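# Seat the wire spool on the rewinder's spindle

## Task

Slide the wound wire spool onto the rewinding machine's spindle until it sits flush against the drive disc, with the disc's drive pin passing through one of the holes in the spool's flange. It must stay that way once the robot lets go.

## Robot and tools

Robot: two arms, left_arm and right_arm, each ending in a four-fingered hand with 16 motors (index, middle, ring, thumb). right_arm has a right hand; left_arm has a mirror-image left hand. Base positions in the scene frame: left_arm (+0.016, +0.262, 0) m, right_arm (+0.032, -0.355, 0) m, both turned almost not at all about z. A camera stand is behind the arms. Loose objects may occasionally get a brief shove.

Frames. Scene frame: origin at table-top height, midway between the nominal bases; +z up, +x out over the table, left_arm on the +y side (image left/right may differ). Reported hand positions (metres), quaternions (wxyz) and targets are in that arm's own base frame. Fixed cameras and the table use the scene frame. Move offsets use the axes of the arm's current Hand target. Hand point axes (right hand): +z runs along straightened fingers toward the tips; +x crosses the palm away from the thumb; +y is normal to the palm face (the palm surface sits at y = -0.062). On the left hand +x points toward the thumb instead. A rigid mast sticks out near the wrist on the palm side (x +0.05 to +0.10, z -0.16 to -0.11, up to y +0.06; x signs flip on the left hand) and can collide.

execute_actions(actions, cameras). actions is a list of actions, each run in turn and lasting 0.5 s. One action is a table of up to 15 rows, one per 1/30 s control step; if fewer rows are given, the final row repeats to fill 15. Every row is a single flat list of 48 numbers, each in [-1, 1], covering both arms even when one is idle:
1-6: left_arm dx, dy, dz, rx, ry, rz
7-22: left hand's 16 motor goals
23-24: left current_limit, speed
25-30: right_arm dx, dy, dz, rx, ry, rz
31-46: right hand's 16 motor goals
47-48: right current_limit, speed.
The six arm numbers are an offset (not a pose) from that arm's Hand target as it stood when the action began, expressed in that target's axes. Scale: 1.0 = 0.6 m for dx, dy, dz and 180 degrees for the rotation; rx, ry, rz form one rotation vector. All rows in an action measure from the same starting target, so rows do not accumulate within an action, but each new action or call starts again from the updated target, so sending the same offset twice moves twice. All zeros means stay at the current target.

Hand motor order (each row and each result list): index_mcp, index_abd, index_pip, index_dip, middle_mcp, middle_abd, middle_pip, middle_dip, ring_mcp, ring_abd, ring_pip, ring_dip, thumb_cmc, thumb_axl, thumb_mcp, thumb_ipl. These are absolute goal angles, scaled linearly between each hinge's two stops; 0 is a real goal, not 'no change'. Straight values: finger _mcp +0.75, _abd 0.00, _pip +0.58, _dip +0.70; thumb_cmc +0.71 (thumb flat beside palm), thumb_axl +0.68, thumb_mcp +0.23, thumb_ipl +0.17. Lower numbers curl fingers toward the palm; _abd toward -1 swings a finger away from the thumb; thumb_cmc toward -1 brings the thumb round in front of the palm. To keep a hand unchanged, resend its reported hand_goal, hand_current_limit and hand_speed. current_limit maps -1..+1 to 0..550 mA (floor 11 mA) for all motors; very low values may be too weak to lift a finger. speed maps to (speed+1)/2 of 8.5 rad/s. Initial values: current_limit +0.4, speed -0.6; the last setting persists.

cameras: list of names (cam_head_left, cam_head_right, cam_high, or ["all"]); [] for none. If omitted, images come only with an empty actions list. An unknown name voids the call. An empty actions list just reports state and images.

zoom_image(camera, region): camera is cam_head_left, cam_head_right or cam_high; region [x0, y0, x1, y1] in pixels of that 672x504 image, origin top-left, at most 504 by 504, only for cameras in the latest images.

read_manual(section): returns licence texts only; no motion.

finished_scene(scene): integer 1 or 2, the current scene; irreversible, ends it and loads the next. Call only once the spool is seated and stable with no hand on it.

Results: end_effector_position and quat per arm (base frame), Hand target (the last commanded pose after clipping, base for the next offset), joint positions, velocities ('within noise' when still), torques (include gravity; entries 3 and 4 wrap at ±28 N m), intermediate step positions, and per-motor hand_goal, hand_measured, hand_current_ma (positive pushes toward -1) and hand_state (moving, goal, blocked, overload).

Behaviour to expect: each step, commanded orientation is limited to 40 degrees from the measured one; position wins if both cannot be met. Hands often stop a few cm short or sag (especially when loaded); waiting won't fix it; resend or add the missing offset. Tiny moves may not start. To release a push, command the target back past the hand point. A finger presses only while its goal lies beyond the contact surface.

Avoid: dropping the spool or releasing it while it moves; slamming into the machine or table; letting anything leave the table; the two arms or hands touching or gripping each other; motor currents at 495 mA or more for 5 s (overload shutdown); long stretched holds that overheat motors (MOTOR HOT at 85 °C, arm falls at 100 °C). Time spent thinking passes in the scene, and smooth, low-effort, quick motion is preferred.

Each tool is called in YAML: its name, and indented under it one key for each argument.

## Session

execute_actions:
  actions: []

Scene clock: 0.00 s.
left_arm: end_effector_position=(+0.1846, -0.3975, +0.2275) hand_goal=(+0.754, +0.000, +0.576, +0.696, +0.754, +0.000, +0.576, +0.696, +0.754, +0.000, +0.576, +0.696, +0.714, +0.678, +0.226, +0.168) hand_measured=(+0.754, +0.000, +0.576, +0.696, +0.754, +0.000, +0.576, +0.696, +0.754, +0.000, +0.576, +0.696, +0.714, +0.678, +0.226, +0.168) hand_current_ma=(+0, +0, +0, +0, +0, +0, +0, +0, +0, +0, +0, +0, +0, +0, +0, +0) hand_state=(goal, goal, goal, goal, goal, goal, goal, goal, goal, goal, goal, goal, goal, goal, goal, goal) hand_current_limit=0.40 hand_speed=-0.60 end_effector_quat_wxyz=(+0.597, +0.382, +0.705, -0.031) | right_arm: end_effector_position=(+0.5445, -0.2292, +0.1881) hand_goal=(+0.754, +0.000, +0.576, +0.696, +0.754, +0.000, +0.576, +0.696, +0.754, +0.000, +0.576, +0.696, +0.714, +0.678, +0.226, +0.168) hand_measured=(+0.754, +0.000, +0.576, +0.696, +0.754, +0.000, +0.576, +0.696, +0.754, +0.000, +0.576, +0.696, +0.714, +0.678, +0.226, +0.168) hand_current_ma=(+0, +0, +0, +0, +0, +0, +0, +0, +0, +0, +0, +0, +0, +0, +0, +0) hand_state=(goal, goal, goal, goal, goal, goal, goal, goal, goal, goal, goal, goal, goal, goal, goal, goal) hand_current_limit=0.40 hand_speed=-0.60 end_effector_quat_wxyz=(-0.361, +0.895, -0.196, +0.175)
Joint positions: left_arm=[-1.586 1.344 0.744 0.07 -0.971 -1.576] | right_arm=[-0.512 1.834 1.742 -1.313 -0.813 1.561]
Joint velocities: within noise
Joint torques (N m): no reading
Heat: left arm: hottest waist 30 °C; right arm: hottest wrist yaw 34 °C.
Hand target: left_arm +0.1845, -0.4052, +0.2392; +0.603, +0.372, +0.704, -0.043 | right_arm +0.5513, -0.2329, +0.2036; -0.357, +0.895, -0.189, +0.191

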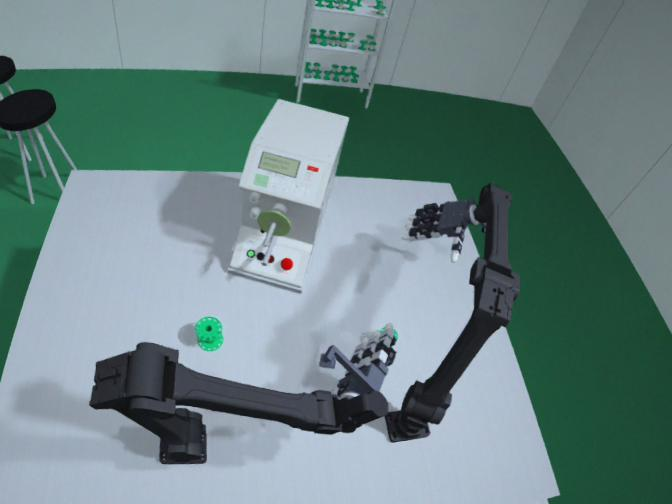

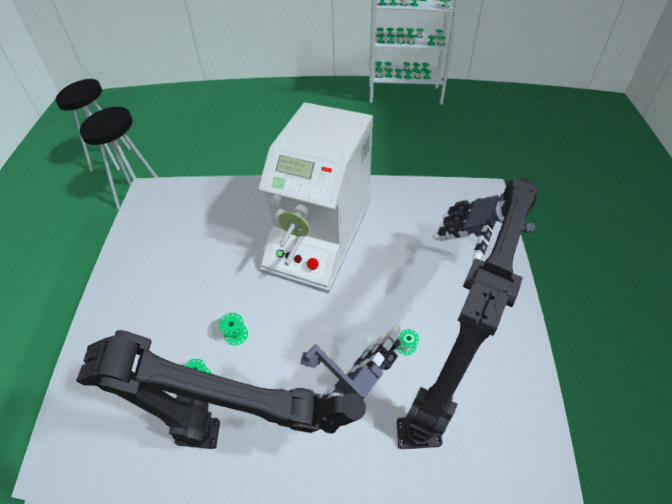

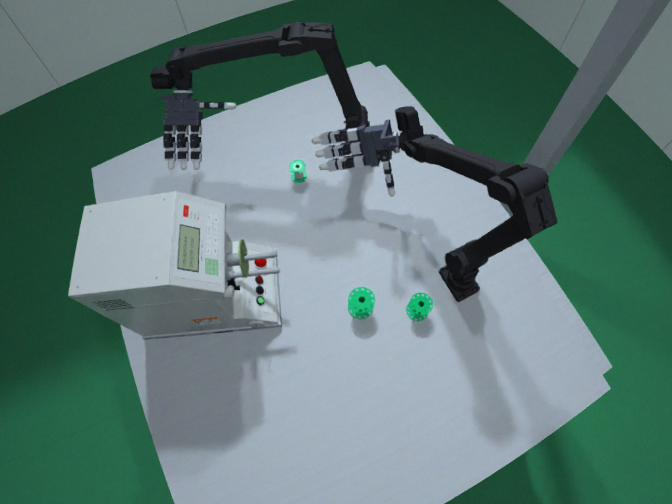

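zoom_image:
  camera: "cam_high"
  region: [320, 260, 460, 350]

zoom_image:
  camera: "cam_high"
  region: [260, 130, 340, 210]

zoom_image:
  camera: "cam_high"
  region: [190, 220, 300, 350]

zoom_image:
  camera: "cam_head_right"
  region: [230, 170, 370, 300]

zoom_image:
  camera: "cam_head_right"
  region: [170, 290, 290, 390]

zoom_image:
  camera: "cam_head_right"
  region: [350, 300, 450, 380]

zoom_image:
  camera: "cam_head_left"
  region: [210, 170, 350, 300]

zoom_image:
  camera: "cam_head_left"
  region: [160, 290, 260, 370]

Scaled by 3.600.

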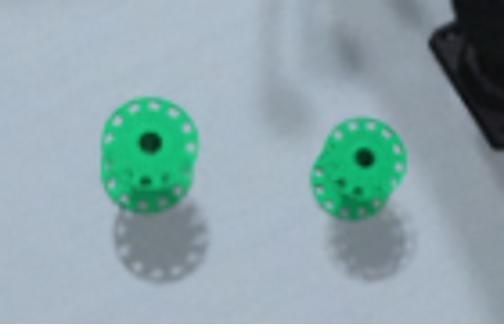

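Scaled by 6.300.

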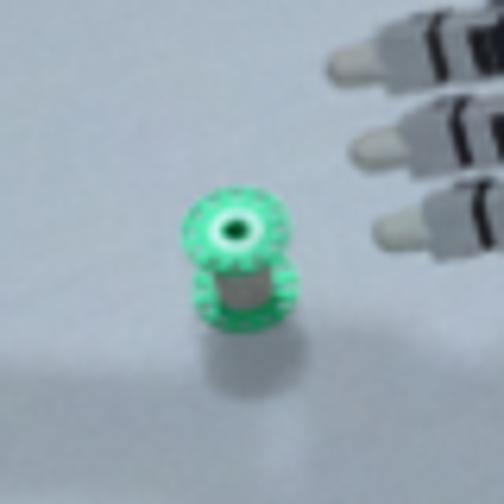

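Scaled by 3.877.

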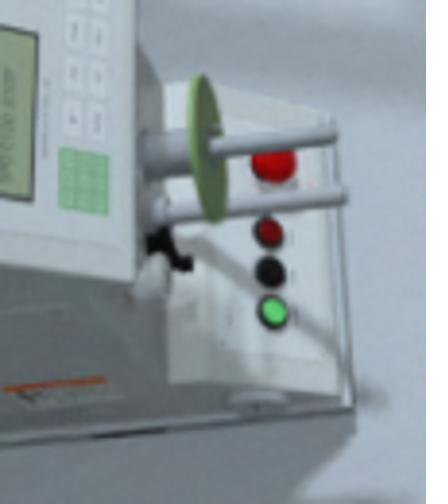

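Scaled by 3.600.

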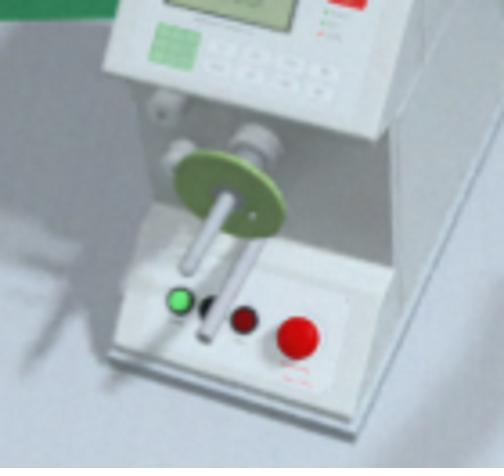

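Scaled by 4.200.

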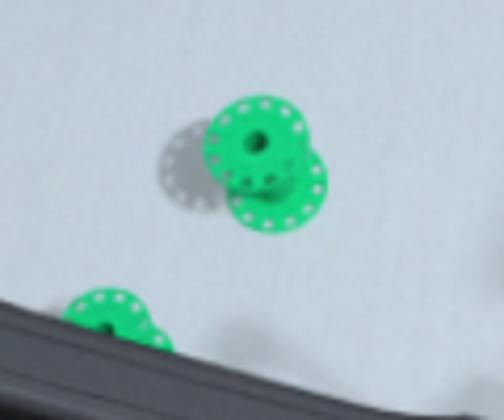

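Scaled by 5.040.

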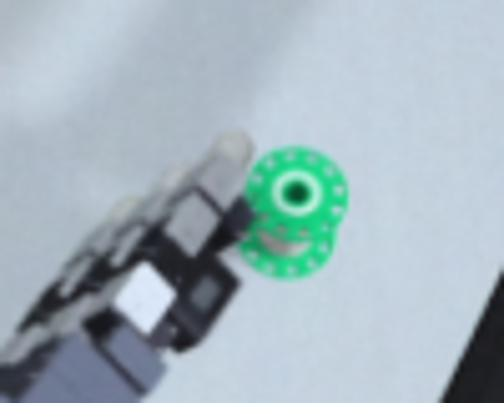

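Scaled by 3.600.

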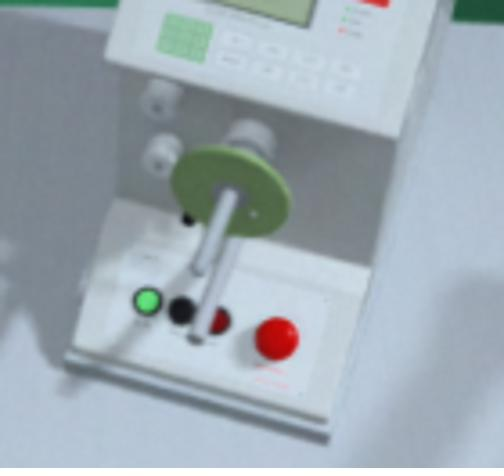

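Scaled by 5.040.

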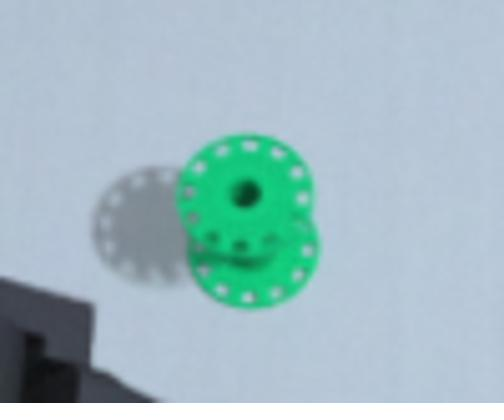

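zoom_image:
  camera: "cam_head_right"
  region: [390, 320, 430, 360]

zoom_image:
  camera: "cam_high"
  region: [280, 150, 320, 190]

zoom_image:
  camera: "cam_head_left"
  region: [360, 300, 420, 360]

zoom_image:
  camera: "cam_high"
  region: [210, 225, 290, 305]

zoom_image:
  camera: "cam_head_right"
  region: [260, 195, 330, 265]

zoom_image:
  camera: "cam_head_left"
  region: [240, 190, 310, 260]

Scaled by 12.600.

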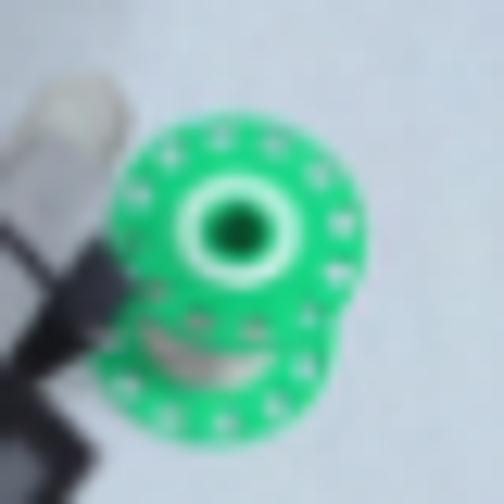

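Scaled by 12.600.

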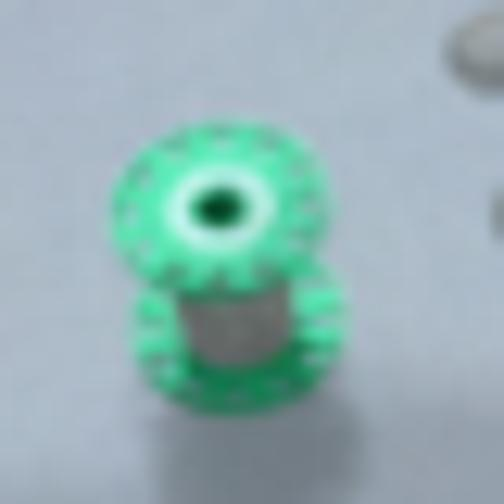

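Scaled by 8.400.

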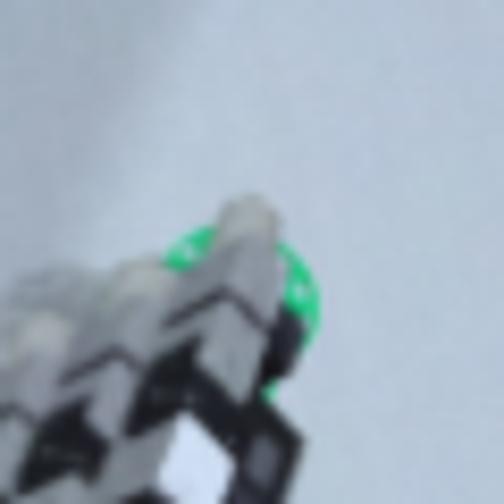

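Scaled by 6.300.

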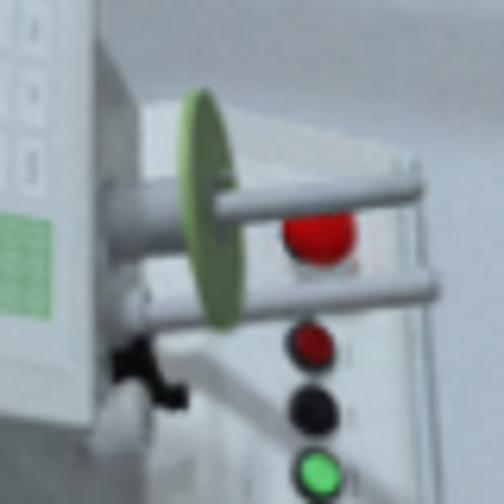

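Scaled by 7.200.

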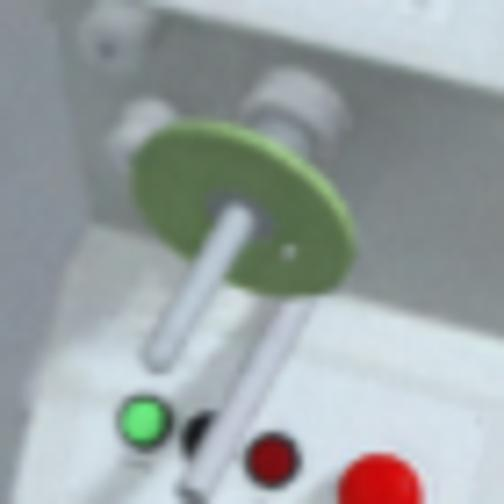

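Scaled by 7.200.

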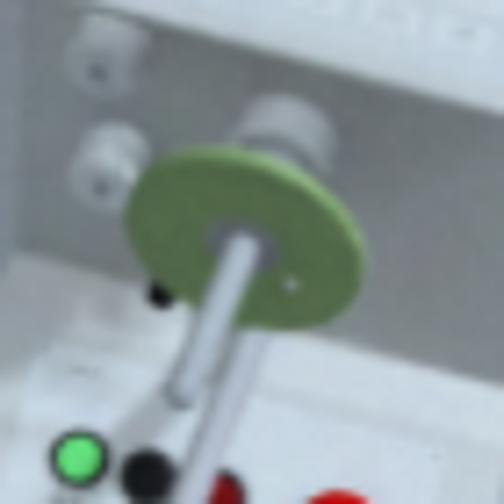

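zoom_image:
  camera: "cam_head_right"
  region: [380, 390, 470, 460]

zoom_image:
  camera: "cam_high"
  region: [300, 50, 420, 150]

zoom_image:
  camera: "cam_high"
  region: [130, 80, 350, 280]

zoom_image:
  camera: "cam_head_right"
  region: [290, 300, 450, 460]

Scaled by 5.600.

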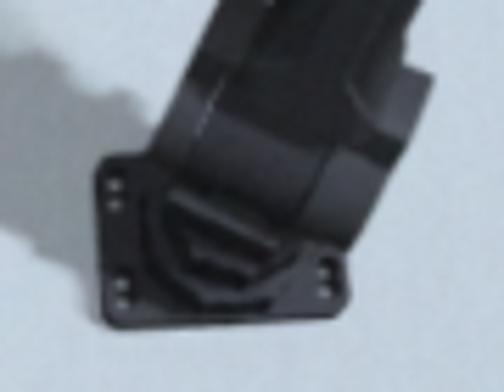

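Scaled by 4.200.

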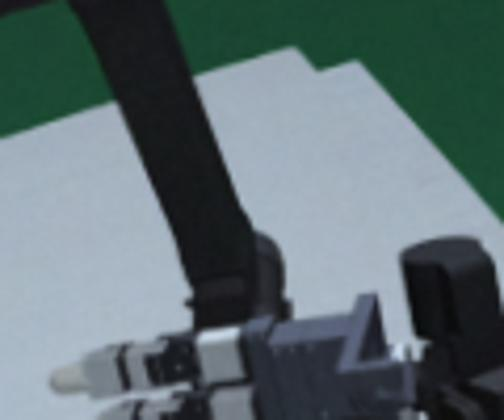

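Scaled by 2.291.

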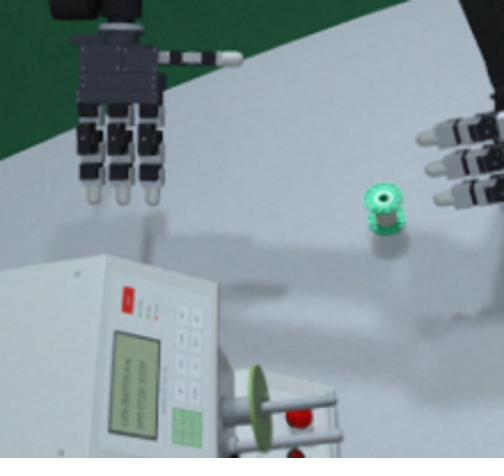

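Scaled by 3.150.

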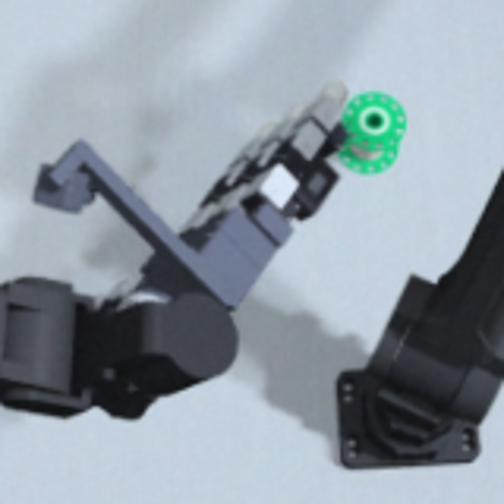

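zoom_image:
  camera: "cam_head_right"
  region: [150, 390, 240, 460]

zoom_image:
  camera: "cam_head_left"
  region: [140, 400, 230, 470]

zoom_image:
  camera: "cam_head_left"
  region: [370, 380, 460, 450]

zoom_image:
  camera: "cam_high"
  region: [420, 230, 510, 310]

Scaled by 5.600.

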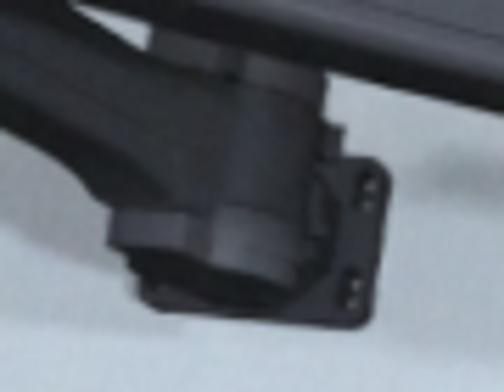

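Scaled by 5.600.

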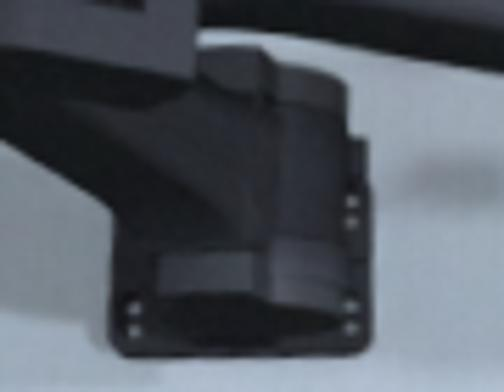

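Scaled by 5.600.

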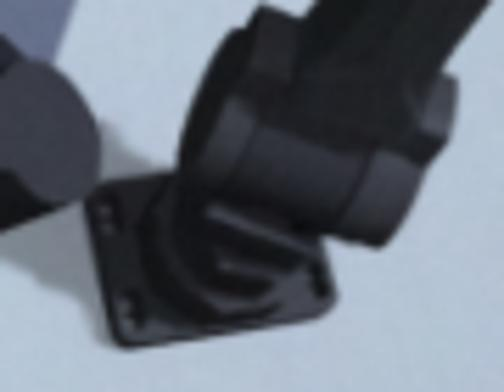

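Scaled by 5.600.

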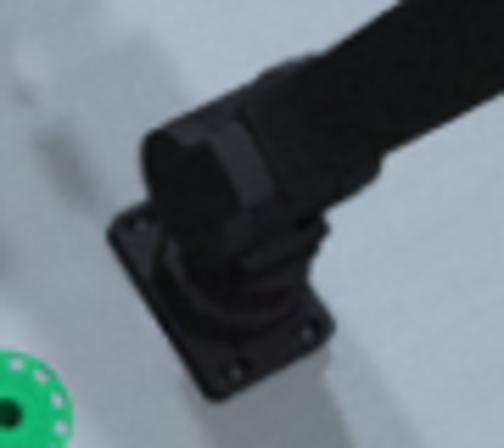

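execute_actions:
  actions:
    - [[-0.0345,0.0285,-0.0313,0,0,0,0.754,0,0.576,0.696,0.754,0,0.576,0.696,0.754,0,0.576,0.696,0.714,0.678,0.226,0.168,0.4,-0.6,0,0,0,0,0,0,0.685,-0.3,-0.372,0.406,0.685,0.3,-0.372,0.406,0.754,0,0.576,0.696,-0.686,0.678,0.1124,-0.0486,0.4,-0.6]]
    - [[-0.0345,0.0285,-0.0313,0,0,0,0.754,0,0.576,0.696,0.754,0,0.576,0.696,0.754,0,0.576,0.696,0.714,0.678,0.226,0.168,0.4,-0.6,0,0,0,0,0,0,0.685,-0.3,-0.372,0.406,0.685,0.3,-0.372,0.406,0.754,0,0.576,0.696,-0.686,0.678,0.1124,-0.0486,0.4,-0.6]]
    - [[-0.0345,0.0285,-0.0313,0,0,0,0.754,0,0.576,0.696,0.754,0,0.576,0.696,0.754,0,0.576,0.696,0.714,0.678,0.226,0.168,0.4,-0.6,0,0,0,0,0,0,0.685,-0.3,-0.372,0.406,0.685,0.3,-0.372,0.406,0.754,0,0.576,0.696,-0.686,0.678,0.1124,-0.0486,0.4,-0.6]]
    - [[-0.0345,0.0285,-0.0313,0,0,0,0.754,0,0.576,0.696,0.754,0,0.576,0.696,0.754,0,0.576,0.696,0.714,0.678,0.226,0.168,0.4,-0.6,0,0,0,0,0,0,0.685,-0.3,-0.372,0.406,0.685,0.3,-0.372,0.406,0.754,0,0.576,0.696,-0.686,0.678,0.1124,-0.0486,0.4,-0.6]]
    - [[-0.0345,0.0285,-0.0313,0,0,0,0.754,0,0.576,0.696,0.754,0,0.576,0.696,0.754,0,0.576,0.696,0.714,0.678,0.226,0.168,0.4,-0.6,0,0,0,0,0,0,0.685,-0.3,-0.372,0.406,0.685,0.3,-0.372,0.406,0.754,0,0.576,0.696,-0.686,0.678,0.1124,-0.0486,0.4,-0.6]]
  cameras: ["all"]

Scene clock: 34.97 s.
left_arm: end_effector_position=(+0.1625, -0.3348, +0.3605) hand_goal=(+0.754, +0.000, +0.576, +0.696, +0.754, +0.000, +0.576, +0.696, +0.754, +0.000, +0.576, +0.696, +0.714, +0.678, +0.226, +0.168) hand_measured=(+0.756, +0.002, +0.576, +0.696, +0.756, +0.002, +0.576, +0.696, +0.756, +0.002, +0.576, +0.696, +0.716, +0.678, +0.226, +0.168) hand_current_ma=(+10, +4, +3, +0, +9, +4, +3, +0, +9, +4, +3, +0, +9, -3, -1, -1) hand_state=(goal, goal, goal, goal, goal, goal, goal, goal, goal, goal, goal, goal, goal, goal, goal, goal) hand_current_limit=0.40 hand_speed=-0.60 end_effector_quat_wxyz=(+0.594, +0.391, +0.703, -0.013) | right_arm: end_effector_position=(+0.5445, -0.2291, +0.1881) hand_goal=(+0.686, -0.300, -0.372, +0.406, +0.686, +0.300, -0.372, +0.406, +0.754, +0.000, +0.576, +0.696, -0.686, +0.678, +0.112, -0.048) hand_measured=(+0.682, -0.180, -0.380, +0.406, +0.682, +0.180, -0.380, +0.406, +0.748, +0.000, +0.576, +0.696, -0.680, +0.678, +0.112, -0.046) hand_current_ma=(-3, +292, -7, +0, -3, -290, -6, +0, -5, +0, +0, +0, +3, +0, +0, +1) hand_state=(goal, blocked, goal, goal, goal, blocked, goal, goal, goal, goal, goal, goal, goal, goal, goal, goal) hand_current_limit=0.40 hand_speed=-0.60 end_effector_quat_wxyz=(-0.362, +0.895, -0.196, +0.175)
Joint positions: left_arm=[-1.659 1.03 0.889 -0.484 -1.044 -1.643] | right_arm=[-0.512 1.834 1.742 -1.313 -0.814 1.561]
Joint torques (N m): left_arm=[-2.02 -5.3 17.33 1.21 -0.69 -0.05] | right_arm=[-1.14 -18.78 10.06 0.38 -0.68 0.08]
Heat: left arm: hottest elbow 33 °C; right arm: hottest elbow 35 °C.
Hand target: left_arm +0.1565, -0.3446, +0.3889; +0.603, +0.372, +0.704, -0.043 | right_arm +0.5513, -0.2329, +0.2036; -0.357, +0.895, -0.189, +0.191
Off the commanded pose: left_arm 0.031 m, 4 deg | right_arm 0.017 m, 2 deg.
Step readings (end_effector_position of left_arm | right_arm):
0: (+0.1846, -0.3975, +0.2275) | (+0.5445, -0.2292, +0.1881)
1: (+0.1846, -0.3975, +0.2275) | (+0.5445, -0.2292, +0.1881)
2: (+0.1846, -0.3968, +0.2278) | (+0.5445, -0.2291, +0.1881)
4: (+0.1847, -0.3935, +0.2301) | (+0.5445, -0.2291, +0.1881)
8: (+0.1850, -0.3853, +0.2429) | (+0.5445, -0.2291, +0.1881)
15: (+0.1852, -0.3801, +0.2507) | (+0.5445, -0.2291, +0.1881)
16: (+0.1852, -0.3799, +0.2504) | (+0.5445, -0.2291, +0.1881)
17: (+0.1848, -0.3790, +0.2505) | (+0.5445, -0.2291, +0.1881)
19: (+0.1838, -0.3754, +0.2527) | (+0.5445, -0.2291, +0.1881)
23: (+0.1814, -0.3674, +0.2638) | (+0.5445, -0.2291, +0.1881)
30: (+0.1797, -0.3650, +0.2729) | (+0.5445, -0.2291, +0.1881)
31: (+0.1796, -0.3648, +0.2726) | (+0.5445, -0.2291, +0.1881)
32: (+0.1792, -0.3642, +0.2732) | (+0.5445, -0.2291, +0.1881)
34: (+0.1780, -0.3613, +0.2755) | (+0.5445, -0.2291, +0.1881)
38: (+0.1758, -0.3547, +0.2882) | (+0.5445, -0.2291, +0.1881)
45: (+0.1740, -0.3553, +0.3033) | (+0.5445, -0.2291, +0.1881)
46: (+0.1739, -0.3550, +0.3031) | (+0.5445, -0.2291, +0.1881)
47: (+0.1736, -0.3543, +0.3036) | (+0.5445, -0.2291, +0.1881)
49: (+0.1726, -0.3515, +0.3054) | (+0.5445, -0.2291, +0.1881)
53: (+0.1702, -0.3456, +0.3168) | (+0.5445, -0.2291, +0.1881)
60: (+0.1685, -0.3451, +0.3319) | (+0.5445, -0.2291, +0.1881)
61: (+0.1682, -0.3451, +0.3318) | (+0.5445, -0.2291, +0.1881)
62: (+0.1678, -0.3445, +0.3323) | (+0.5445, -0.2291, +0.1881)
64: (+0.1665, -0.3422, +0.3345) | (+0.5445, -0.2291, +0.1881)
68: (+0.1646, -0.3364, +0.3464) | (+0.5445, -0.2291, +0.1881)
75: (+0.1628, -0.3352, +0.3613) | (+0.5445, -0.2291, +0.1881)

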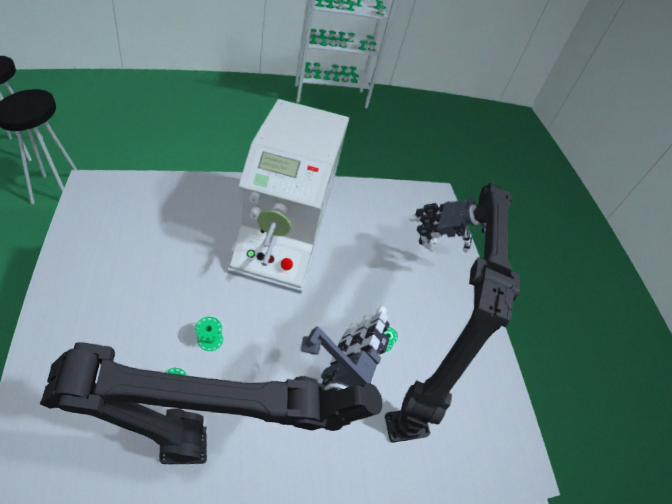

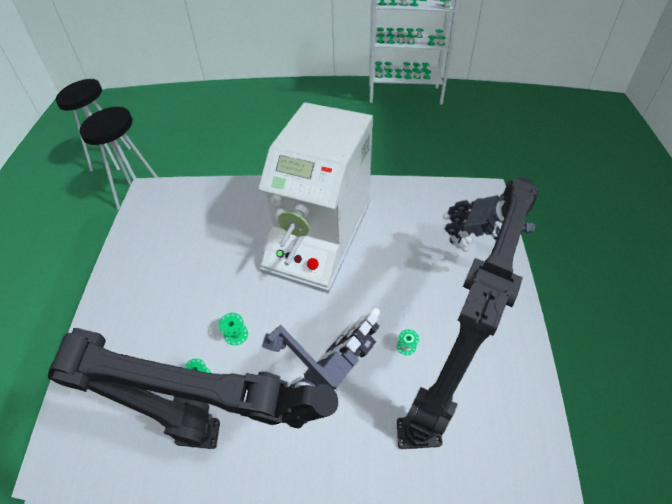

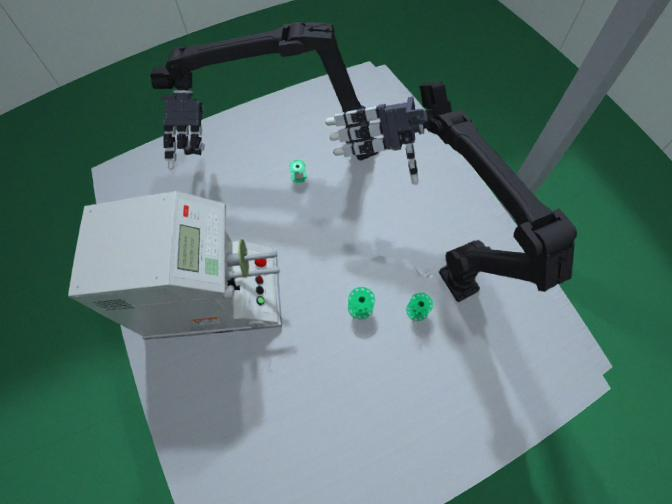

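execute_actions:
  actions:
    - [[-0.0298,0.0333,-0.0401,0,0,0,0.754,0,0.576,0.696,0.754,0,0.576,0.696,0.754,0,0.576,0.696,0.714,0.678,0.226,0.168,0.4,-0.6,0,0,0,0,0,0,0.685,-0.17,-0.372,0.406,0.685,0.17,-0.372,0.406,0.754,0,0.576,0.696,-0.686,0.678,0.1124,-0.0486,0.4,-0.6]]
    - [[-0.0298,0.0333,-0.0401,0,0,0,0.754,0,0.576,0.696,0.754,0,0.576,0.696,0.754,0,0.576,0.696,0.714,0.678,0.226,0.168,0.4,-0.6,0,0,0,0,0,0,0.685,-0.17,-0.372,0.406,0.685,0.17,-0.372,0.406,0.754,0,0.576,0.696,-0.686,0.678,0.1124,-0.0486,0.4,-0.6]]
    - [[-0.0298,0.0333,-0.0401,0,0,0,0.754,0,0.576,0.696,0.754,0,0.576,0.696,0.754,0,0.576,0.696,0.714,0.678,0.226,0.168,0.4,-0.6,0,0,0,0,0,0,0.685,-0.17,-0.372,0.406,0.685,0.17,-0.372,0.406,0.754,0,0.576,0.696,-0.686,0.678,0.1124,-0.0486,0.4,-0.6]]
    - [[0.0218,0.0789,0.0426,-0.0489,0.0216,-0.0149,0.754,0,0.576,0.696,0.754,0,0.576,0.696,0.754,0,0.576,0.696,0.714,0.678,0.226,0.168,0.4,-0.6,0,0,0,0,0,0,0.685,-0.17,-0.372,0.406,0.685,0.17,-0.372,0.406,0.754,0,0.576,0.696,-0.686,0.678,0.1124,-0.0486,0.4,-0.6]]
    - [[0.0218,0.0789,0.0426,-0.0489,0.0216,-0.0149,0.754,0,0.576,0.696,0.754,0,0.576,0.696,0.754,0,0.576,0.696,0.714,0.678,0.226,0.168,0.4,-0.6,0,0,0,0,0,0,0.685,-0.17,-0.372,0.406,0.685,0.17,-0.372,0.406,0.754,0,0.576,0.696,-0.686,0.678,0.1124,-0.0486,0.4,-0.6]]
    - [[0.0218,0.0789,0.0426,-0.0489,0.0216,-0.0149,0.754,0,0.576,0.696,0.754,0,0.576,0.696,0.754,0,0.576,0.696,0.714,0.678,0.226,0.168,0.4,-0.6,0,0,0,0,0,0,0.685,-0.17,-0.372,0.406,0.685,0.17,-0.372,0.406,0.754,0,0.576,0.696,-0.686,0.678,0.1124,-0.0486,0.4,-0.6]]
    - [[0.0218,0.0789,0.0426,-0.0489,0.0216,-0.0149,0.754,0,0.576,0.696,0.754,0,0.576,0.696,0.754,0,0.576,0.696,0.714,0.678,0.226,0.168,0.4,-0.6,-0.079,-0.0313,0.003,0,0,0,0.685,-0.17,-0.372,0.406,0.685,0.17,-0.372,0.406,0.754,0,0.576,0.696,-0.686,0.678,0.1124,-0.0486,0.4,-0.6]]
    - [[0.0218,0.0789,0.0426,-0.0489,0.0216,-0.0149,0.754,0,0.576,0.696,0.754,0,0.576,0.696,0.754,0,0.576,0.696,0.714,0.678,0.226,0.168,0.4,-0.6,-0.079,-0.0313,0.003,0,0,0,0.685,-0.17,-0.372,0.406,0.685,0.17,-0.372,0.406,0.754,0,0.576,0.696,-0.686,0.678,0.1124,-0.0486,0.4,-0.6]]
    - [[0.0218,0.0789,0.0426,-0.0489,0.0216,-0.0149,0.754,0,0.576,0.696,0.754,0,0.576,0.696,0.754,0,0.576,0.696,0.714,0.678,0.226,0.168,0.4,-0.6,-0.079,-0.0313,0.003,0,0,0,0.685,-0.17,-0.372,0.406,0.685,0.17,-0.372,0.406,0.754,0,0.576,0.696,-0.686,0.678,0.1124,-0.0486,0.4,-0.6]]
    - [[0.0218,0.0789,0.0426,-0.0489,0.0216,-0.0149,0.754,0,0.576,0.696,0.754,0,0.576,0.696,0.754,0,0.576,0.696,0.714,0.678,0.226,0.168,0.4,-0.6,-0.079,-0.0313,0.003,0,0,0,0.685,-0.17,-0.372,0.406,0.685,0.17,-0.372,0.406,0.754,0,0.576,0.696,-0.686,0.678,0.1124,-0.0486,0.4,-0.6]]
    - [[0.0218,0.0789,0.0426,-0.0489,0.0216,-0.0149,0.754,0,0.576,0.696,0.754,0,0.576,0.696,0.754,0,0.576,0.696,0.714,0.678,0.226,0.168,0.4,-0.6,-0.079,-0.0313,0.003,0,0,0,0.685,-0.17,-0.372,0.406,0.685,0.17,-0.372,0.406,0.754,0,0.576,0.696,-0.686,0.678,0.1124,-0.0486,0.4,-0.6]]
    - [[0.0218,0.0789,0.0426,-0.0489,0.0216,-0.0149,0.754,0,0.576,0.696,0.754,0,0.576,0.696,0.754,0,0.576,0.696,0.714,0.678,0.226,0.168,0.4,-0.6,-0.079,-0.0313,0.003,0,0,0,0.685,-0.17,-0.372,0.406,0.685,0.17,-0.372,0.406,0.754,0,0.576,0.696,-0.686,0.678,0.1124,-0.0486,0.4,-0.6]]
    - [[0.0218,0.0789,0.0426,-0.0489,0.0216,-0.0149,0.754,0,0.576,0.696,0.754,0,0.576,0.696,0.754,0,0.576,0.696,0.714,0.678,0.226,0.168,0.4,-0.6,-0.079,-0.0313,0.003,0,0,0,0.685,-0.17,-0.372,0.406,0.685,0.17,-0.372,0.406,0.754,0,0.576,0.696,-0.686,0.678,0.1124,-0.0486,0.4,-0.6]]
  cameras: ["all"]

Scene clock: 46.00 s.
left_arm: end_effector_position=(+0.2599, +0.1734, +0.4489) hand_goal=(+0.754, +0.000, +0.576, +0.696, +0.754, +0.000, +0.576, +0.696, +0.754, +0.000, +0.576, +0.696, +0.714, +0.678, +0.226, +0.168) hand_measured=(+0.760, +0.002, +0.576, +0.696, +0.760, +0.002, +0.576, +0.696, +0.760, +0.002, +0.576, +0.696, +0.718, +0.678, +0.226, +0.168) hand_current_ma=(+27, +4, +3, +0, +26, +4, +3, +0, +24, +4, +3, +0, +13, -3, -1, -1) hand_state=(goal, goal, goal, goal, goal, goal, goal, goal, goal, goal, goal, goal, goal, goal, goal, goal) hand_current_limit=0.40 hand_speed=-0.60 end_effector_quat_wxyz=(+0.397, -0.281, +0.753, +0.443) | right_arm: end_effector_position=(+0.2996, +0.0177, +0.2208) hand_goal=(+0.686, -0.170, -0.372, +0.406, +0.686, +0.170, -0.372, +0.406, +0.754, +0.000, +0.576, +0.696, -0.686, +0.678, +0.112, -0.048) hand_measured=(+0.682, -0.164, -0.374, +0.406, +0.682, +0.162, -0.374, +0.406, +0.746, +0.000, +0.576, +0.696, -0.684, +0.678, +0.112, -0.046) hand_current_ma=(-3, +4, -1, +0, -3, -5, -1, +0, -8, +0, +0, +0, +0, +0, +0, +1) hand_state=(goal, goal, goal, goal, goal, goal, goal, goal, goal, goal, goal, goal, goal, goal, goal, goal) hand_current_limit=0.40 hand_speed=-0.60 end_effector_quat_wxyz=(-0.355, +0.896, -0.186, +0.190)
Joint positions: left_arm=[-0.062 0.924 1.081 -0.941 -1.144 -1.824] | right_arm=[-0.129 0.891 0.888 -1.038 -0.671 2.04]
Joint torques (N m): left_arm=[0.5 -3.72 17.47 1.96 -0.65 0.33] | right_arm=[-0.44 -5.36 8.27 1.48 -0.44 0.25]
Heat: left arm: hottest elbow 37 °C; right arm: hottest elbow 36 °C.
Hand target: left_arm +0.2625, +0.1788, +0.4787; +0.420, -0.299, +0.738, +0.434 | right_arm +0.2999, +0.0201, +0.2196; -0.357, +0.895, -0.189, +0.191
Off the commanded pose: left_arm 0.030 m, 4 deg | right_arm 0.003 m, 0 deg.
Step readings (end_effector_position of left_arm | right_arm):
0: (+0.1625, -0.3348, +0.3605) | (+0.5445, -0.2291, +0.1881)
1: (+0.1625, -0.3346, +0.3604) | (+0.5445, -0.2291, +0.1881)
2: (+0.1620, -0.3339, +0.3611) | (+0.5445, -0.2291, +0.1881)
4: (+0.1606, -0.3304, +0.3640) | (+0.5445, -0.2291, +0.1881)
8: (+0.1571, -0.3228, +0.3760) | (+0.5445, -0.2291, +0.1881)
15: (+0.1544, -0.3195, +0.3920) | (+0.5445, -0.2291, +0.1881)
16: (+0.1543, -0.3192, +0.3922) | (+0.5445, -0.2291, +0.1881)
17: (+0.1537, -0.3184, +0.3926) | (+0.5445, -0.2291, +0.1881)
19: (+0.1521, -0.3151, +0.3954) | (+0.5445, -0.2291, +0.1881)
23: (+0.1484, -0.3084, +0.4068) | (+0.5445, -0.2291, +0.1881)
30: (+0.1460, -0.3040, +0.4225) | (+0.5445, -0.2291, +0.1881)
31: (+0.1458, -0.3037, +0.4225) | (+0.5445, -0.2291, +0.1881)
32: (+0.1453, -0.3026, +0.4234) | (+0.5445, -0.2291, +0.1881)
34: (+0.1435, -0.2995, +0.4267) | (+0.5445, -0.2291, +0.1881)
38: (+0.1397, -0.2936, +0.4388) | (+0.5445, -0.2291, +0.1881)
45: (+0.1373, -0.2883, +0.4535) | (+0.5445, -0.2291, +0.1881)
46: (+0.1373, -0.2879, +0.4533) | (+0.5445, -0.2291, +0.1881)
47: (+0.1379, -0.2865, +0.4534) | (+0.5445, -0.2291, +0.1881)
49: (+0.1444, -0.2810, +0.4534) | (+0.5445, -0.2291, +0.1881)
53: (+0.1657, -0.2666, +0.4532) | (+0.5445, -0.2291, +0.1881)
60: (+0.1748, -0.2621, +0.4518) | (+0.5445, -0.2291, +0.1881)
61: (+0.1752, -0.2618, +0.4518) | (+0.5445, -0.2291, +0.1881)
62: (+0.1769, -0.2604, +0.4517) | (+0.5445, -0.2291, +0.1881)
64: (+0.1859, -0.2520, +0.4521) | (+0.5445, -0.2291, +0.1881)
68: (+0.2081, -0.2319, +0.4524) | (+0.5445, -0.2291, +0.1881)
75: (+0.2166, -0.2263, +0.4503) | (+0.5445, -0.2291, +0.1881)
76: (+0.2171, -0.2260, +0.4502) | (+0.5445, -0.2291, +0.1881)
77: (+0.2186, -0.2244, +0.4503) | (+0.5445, -0.2291, +0.1881)
79: (+0.2262, -0.2149, +0.4511) | (+0.5445, -0.2291, +0.1881)
83: (+0.2448, -0.1918, +0.4516) | (+0.5445, -0.2291, +0.1881)
90: (+0.2523, -0.1850, +0.4496) | (+0.5445, -0.2291, +0.1881)
91: (+0.2526, -0.1847, +0.4496) | (+0.5445, -0.2291, +0.1881)
92: (+0.2539, -0.1827, +0.4497) | (+0.5440, -0.2286, +0.1878)
94: (+0.2597, -0.1722, +0.4506) | (+0.5374, -0.2227, +0.1852)
98: (+0.2740, -0.1462, +0.4513) | (+0.5171, -0.2077, +0.1871)
105: (+0.2802, -0.1383, +0.4492) | (+0.5166, -0.2009, +0.2048)
106: (+0.2804, -0.1380, +0.4492) | (+0.5167, -0.2001, +0.2051)
107: (+0.2814, -0.1359, +0.4493) | (+0.5155, -0.1983, +0.2040)
109: (+0.2854, -0.1244, +0.4503) | (+0.5051, -0.1900, +0.1978)
113: (+0.2949, -0.0965, +0.4510) | (+0.4812, -0.1717, +0.1919)
120: (+0.2997, -0.0876, +0.4490) | (+0.4811, -0.1631, +0.2055)
121: (+0.2999, -0.0872, +0.4490) | (+0.4808, -0.1627, +0.2059)
122: (+0.3005, -0.0850, +0.4491) | (+0.4797, -0.1614, +0.2051)
124: (+0.3025, -0.0731, +0.4501) | (+0.4694, -0.1543, +0.2003)
128: (+0.3070, -0.0439, +0.4508) | (+0.4461, -0.1355, +0.1968)
135: (+0.3102, -0.0343, +0.4489) | (+0.4451, -0.1264, +0.2097)
136: (+0.3103, -0.0339, +0.4489) | (+0.4448, -0.1263, +0.2094)
137: (+0.3105, -0.0316, +0.4490) | (+0.4438, -0.1252, +0.2084)
139: (+0.3104, -0.0195, +0.4500) | (+0.4338, -0.1186, +0.2032)
143: (+0.3098, +0.0102, +0.4508) | (+0.4110, -0.0994, +0.2003)
150: (+0.3113, +0.0200, +0.4489) | (+0.4087, -0.0900, +0.2128)
151: (+0.3114, +0.0204, +0.4488) | (+0.4085, -0.0899, +0.2125)
152: (+0.3112, +0.0227, +0.4489) | (+0.4075, -0.0888, +0.2112)
154: (+0.3090, +0.0346, +0.4500) | (+0.3982, -0.0828, +0.2061)
158: (+0.3033, +0.0637, +0.4507) | (+0.3762, -0.0631, +0.2043)
165: (+0.3031, +0.0737, +0.4488) | (+0.3724, -0.0539, +0.2156)
166: (+0.3031, +0.0741, +0.4488) | (+0.3721, -0.0538, +0.2152)
167: (+0.3024, +0.0764, +0.4489) | (+0.3711, -0.0526, +0.2140)
169: (+0.2983, +0.0875, +0.4499) | (+0.3625, -0.0470, +0.2094)
173: (+0.2876, +0.1152, +0.4507) | (+0.3414, -0.0272, +0.2083)
180: (+0.2856, +0.1251, +0.4488) | (+0.3363, -0.0182, +0.2184)
181: (+0.2856, +0.1255, +0.4488) | (+0.3360, -0.0182, +0.2178)
182: (+0.2846, +0.1276, +0.4489) | (+0.3349, -0.0167, +0.2170)
184: (+0.2785, +0.1379, +0.4499) | (+0.3268, -0.0115, +0.2130)
The list stops here: 2 later lines are left out.

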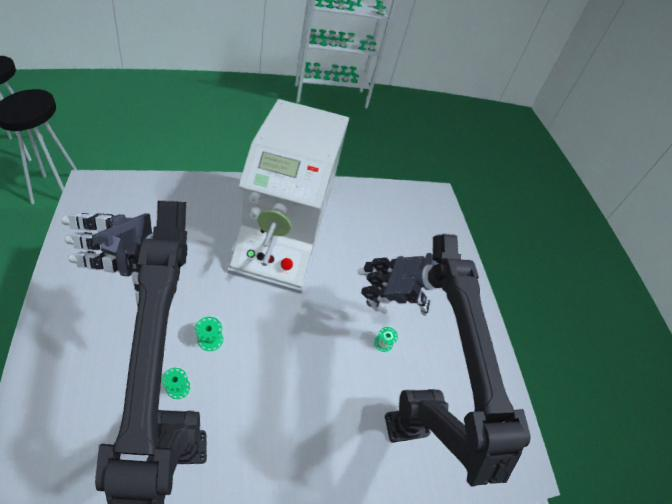

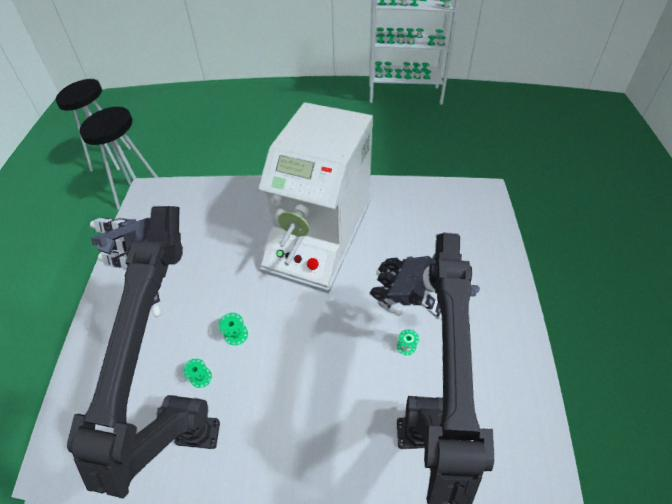

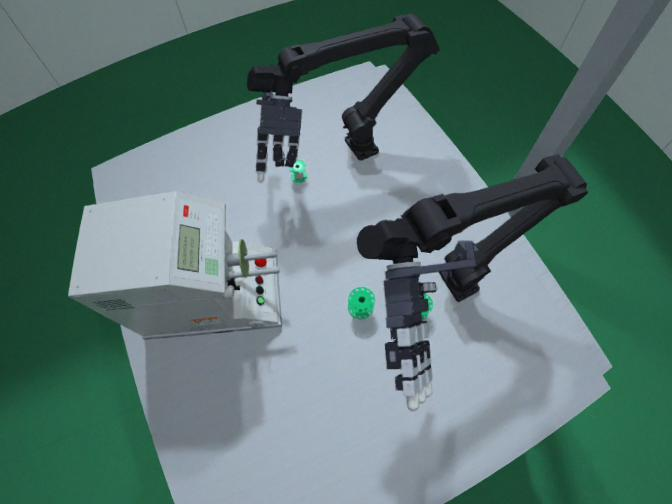

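zoom_image:
  camera: "cam_head_left"
  region: [340, 240, 450, 360]

zoom_image:
  camera: "cam_head_right"
  region: [360, 240, 470, 360]

zoom_image:
  camera: "cam_high"
  region: [235, 90, 335, 190]

Scaled by 4.200.

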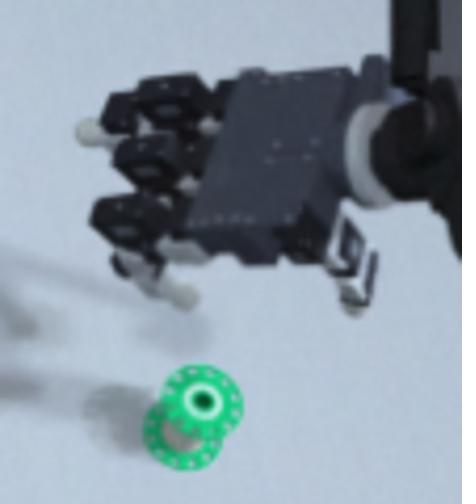

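Scaled by 4.200.

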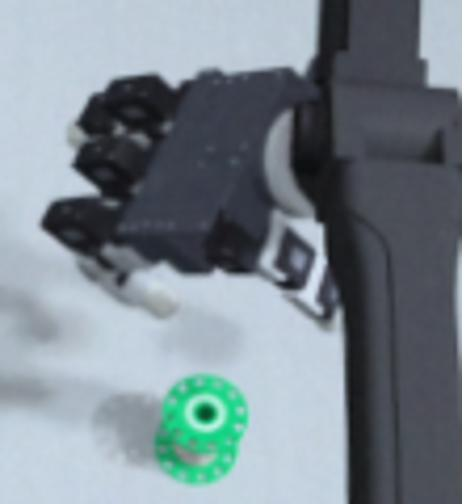

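Scaled by 5.040.

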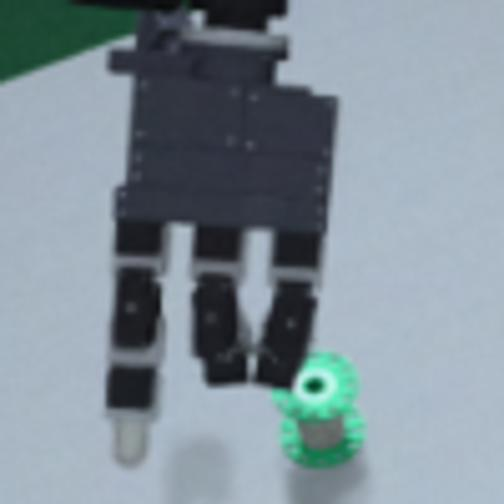

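execute_actions:
  actions:
    - [[0,0,0,0,0,0,0.754,0,0.576,0.696,0.754,0,0.576,0.696,0.754,0,0.576,0.696,0.714,0.678,0.226,0.168,0.4,-0.6,-0.019,0.0278,0.0268,0,0,0,0.685,-0.17,-0.372,0.406,0.685,0.17,-0.372,0.406,0.754,0,0.576,0.696,-0.686,0.678,0.1124,-0.0486,0.4,-0.6]]
    - [[0,0,0,0,0,0,0.754,0,0.576,0.696,0.754,0,0.576,0.696,0.754,0,0.576,0.696,0.714,0.678,0.226,0.168,0.4,-0.6,-0.019,0.0278,0.0268,0,0,0,0.685,-0.17,-0.372,0.406,0.685,0.17,-0.372,0.406,0.754,0,0.576,0.696,-0.686,0.678,0.1124,-0.0486,0.4,-0.6]]
    - [[0,0,0,0,0,0,0.754,0,0.576,0.696,0.754,0,0.576,0.696,0.754,0,0.576,0.696,0.714,0.678,0.226,0.168,0.4,-0.6,0,0,0,0.0507,0.0038,0.0276,0.685,-0.17,-0.372,0.406,0.685,0.17,-0.372,0.406,0.754,0,0.576,0.696,-0.686,0.678,0.1124,-0.0486,0.4,-0.6]]
    - [[0,0,0,0,0,0,0.754,0,0.576,0.696,0.754,0,0.576,0.696,0.754,0,0.576,0.696,0.714,0.678,0.226,0.168,0.4,-0.6,0,0,0,0.0507,0.0038,0.0276,0.685,-0.17,-0.372,0.406,0.685,0.17,-0.372,0.406,0.754,0,0.576,0.696,-0.686,0.678,0.1124,-0.0486,0.4,-0.6]]
    - [[0,0,0,0,0,0,0.754,0,0.576,0.696,0.754,0,0.576,0.696,0.754,0,0.576,0.696,0.714,0.678,0.226,0.168,0.4,-0.6,0,0,0,0.0507,0.0038,0.0276,0.685,-0.17,-0.372,0.406,0.685,0.17,-0.372,0.406,0.754,0,0.576,0.696,-0.686,0.678,0.1124,-0.0486,0.4,-0.6]]
  cameras: ["all"]

zoom_image:
  camera: "cam_head_left"
  region: [340, 260, 450, 370]

zoom_image:
  camera: "cam_head_right"
  region: [360, 260, 470, 370]

zoom_image:
  camera: "cam_high"
  region: [235, 90, 335, 190]

Scene clock: 52.80 s.
left_arm: end_effector_position=(+0.2599, +0.1736, +0.4489) hand_goal=(+0.754, +0.000, +0.576, +0.696, +0.754, +0.000, +0.576, +0.696, +0.754, +0.000, +0.576, +0.696, +0.714, +0.678, +0.226, +0.168) hand_measured=(+0.760, +0.002, +0.576, +0.696, +0.760, +0.002, +0.576, +0.696, +0.760, +0.002, +0.576, +0.696, +0.718, +0.678, +0.226, +0.168) hand_current_ma=(+27, +4, +3, +0, +26, +4, +3, +0, +24, +4, +3, +0, +13, -3, -1, -1) hand_state=(goal, goal, goal, goal, goal, goal, goal, goal, goal, goal, goal, goal, goal, goal, goal, goal) hand_current_limit=0.40 hand_speed=-0.60 end_effector_quat_wxyz=(+0.397, -0.280, +0.753, +0.443) | right_arm: end_effector_position=(+0.2883, +0.0265, +0.1712) hand_goal=(+0.686, -0.170, -0.372, +0.406, +0.686, +0.170, -0.372, +0.406, +0.754, +0.000, +0.576, +0.696, -0.686, +0.678, +0.112, -0.048) hand_measured=(+0.678, -0.164, -0.374, +0.406, +0.678, +0.162, -0.374, +0.406, +0.742, +0.000, +0.576, +0.696, -0.684, +0.678, +0.112, -0.046) hand_current_ma=(-7, +4, -1, +0, -6, -4, -1, +0, -14, +0, +0, +0, +0, +0, +0, +1) hand_state=(goal, goal, goal, goal, goal, goal, goal, goal, goal, goal, goal, goal, goal, goal, goal, goal) hand_current_limit=0.40 hand_speed=-0.60 end_effector_quat_wxyz=(-0.580, +0.762, -0.224, +0.179)
Joint positions: left_arm=[-0.062 0.924 1.081 -0.941 -1.143 -1.823] | right_arm=[-0.438 0.928 0.636 -0.785 -1.268 2.07]
Joint torques (N m): left_arm=[0.5 -3.37 17.36 1.94 -0.63 0.34] | right_arm=[-1.32 -4.19 7.54 1.13 -0.95 0.3]
Heat: left arm: hottest elbow 39 °C; right arm: hottest elbow 36 °C.
Hand target: left_arm +0.2625, +0.1789, +0.4787; +0.420, -0.299, +0.738, +0.434 | right_arm +0.2890, +0.0267, +0.1696; -0.576, +0.750, -0.258, +0.199
Off the commanded pose: left_arm 0.030 m, 4 deg | right_arm 0.002 m, 5 deg.
joint sent to its limit (right arm) — joint 6 (wrist roll), upper limit. The joint targets are off in orientation, not in position.
Step readings (end_effector_position of left_arm | right_arm):
0: (+0.2599, +0.1734, +0.4489) | (+0.2995, +0.0177, +0.2208)
1: (+0.2599, +0.1734, +0.4489) | (+0.2995, +0.0179, +0.2205)
2: (+0.2599, +0.1734, +0.4489) | (+0.3000, +0.0179, +0.2193)
4: (+0.2599, +0.1735, +0.4489) | (+0.2998, +0.0188, +0.2125)
8: (+0.2599, +0.1736, +0.4489) | (+0.2930, +0.0200, +0.1954)
15: (+0.2599, +0.1736, +0.4489) | (+0.2933, +0.0207, +0.1917)
16: (+0.2599, +0.1736, +0.4489) | (+0.2935, +0.0207, +0.1917)
17: (+0.2599, +0.1736, +0.4489) | (+0.2942, +0.0208, +0.1909)
19: (+0.2599, +0.1736, +0.4489) | (+0.2943, +0.0212, +0.1859)
23: (+0.2599, +0.1736, +0.4489) | (+0.2880, +0.0232, +0.1713)
30: (+0.2599, +0.1736, +0.4489) | (+0.2877, +0.0240, +0.1671)
31: (+0.2599, +0.1736, +0.4489) | (+0.2879, +0.0246, +0.1674)
32: (+0.2599, +0.1736, +0.4489) | (+0.2882, +0.0283, +0.1683)
34: (+0.2599, +0.1736, +0.4489) | (+0.2882, +0.0353, +0.1707)
38: (+0.2599, +0.1736, +0.4489) | (+0.2882, +0.0293, +0.1703)
45: (+0.2599, +0.1736, +0.4489) | (+0.2886, +0.0265, +0.1695)
46: (+0.2599, +0.1736, +0.4489) | (+0.2886, +0.0273, +0.1699)
47: (+0.2599, +0.1736, +0.4489) | (+0.2885, +0.0305, +0.1714)
49: (+0.2599, +0.1736, +0.4489) | (+0.2878, +0.0358, +0.1750)
53: (+0.2599, +0.1736, +0.4489) | (+0.2875, +0.0288, +0.1743)
60: (+0.2599, +0.1736, +0.4489) | (+0.2881, +0.0263, +0.1719)
61: (+0.2599, +0.1736, +0.4489) | (+0.2881, +0.0270, +0.1723)
62: (+0.2599, +0.1736, +0.4489) | (+0.2880, +0.0299, +0.1744)
64: (+0.2599, +0.1736, +0.4489) | (+0.2875, +0.0344, +0.1785)
68: (+0.2599, +0.1736, +0.4489) | (+0.2880, +0.0281, +0.1747)
75: (+0.2599, +0.1736, +0.4489) | (+0.2881, +0.0264, +0.1710)

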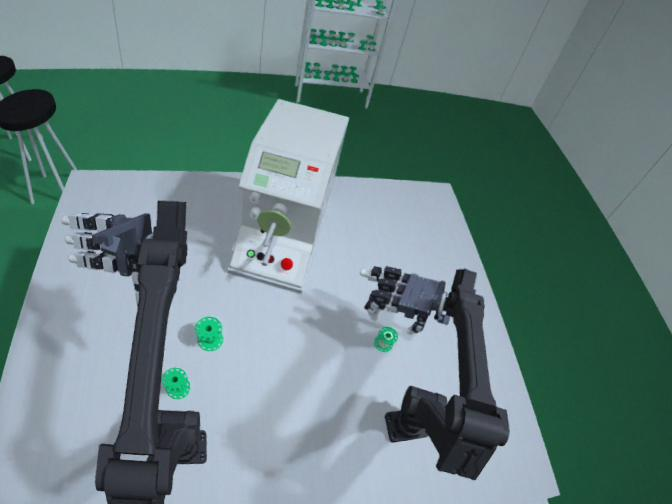

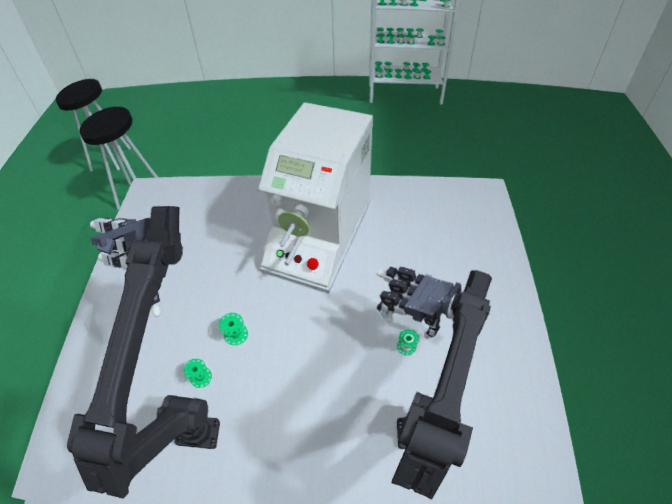

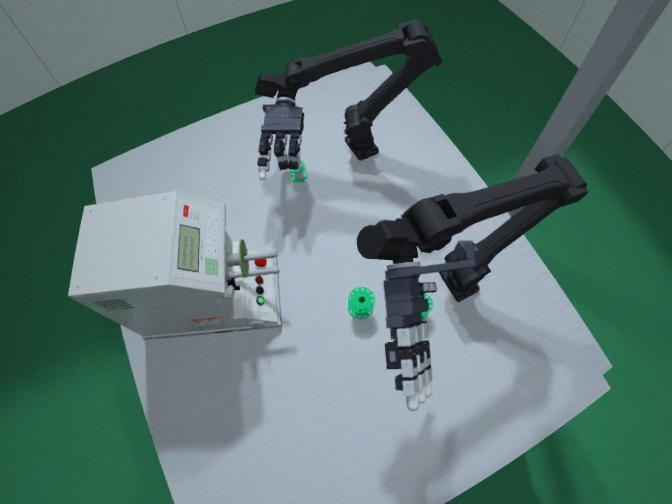

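Scaled by 4.582.

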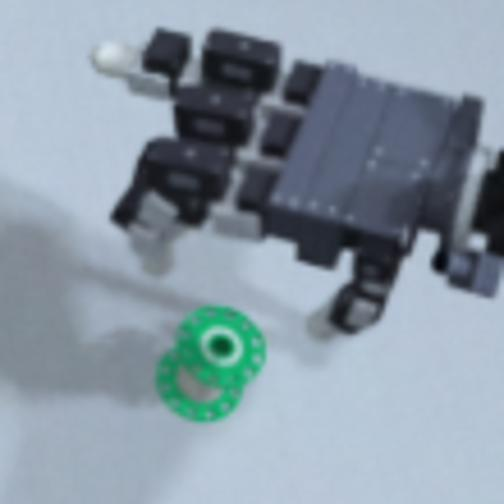

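Scaled by 4.582.

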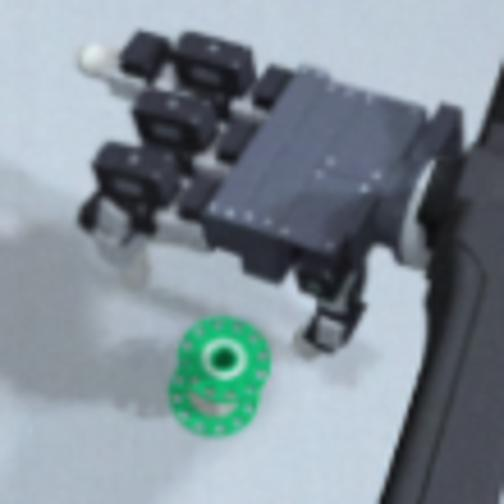

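Scaled by 5.040.

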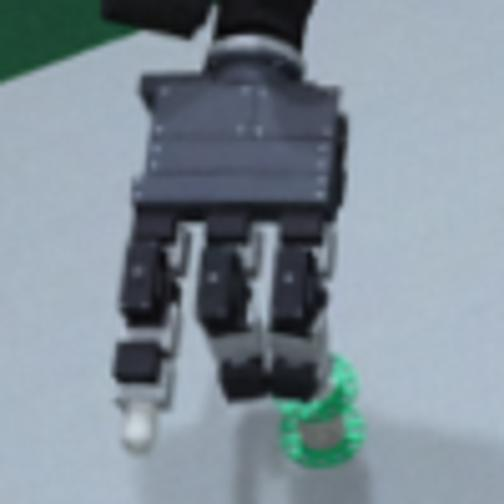

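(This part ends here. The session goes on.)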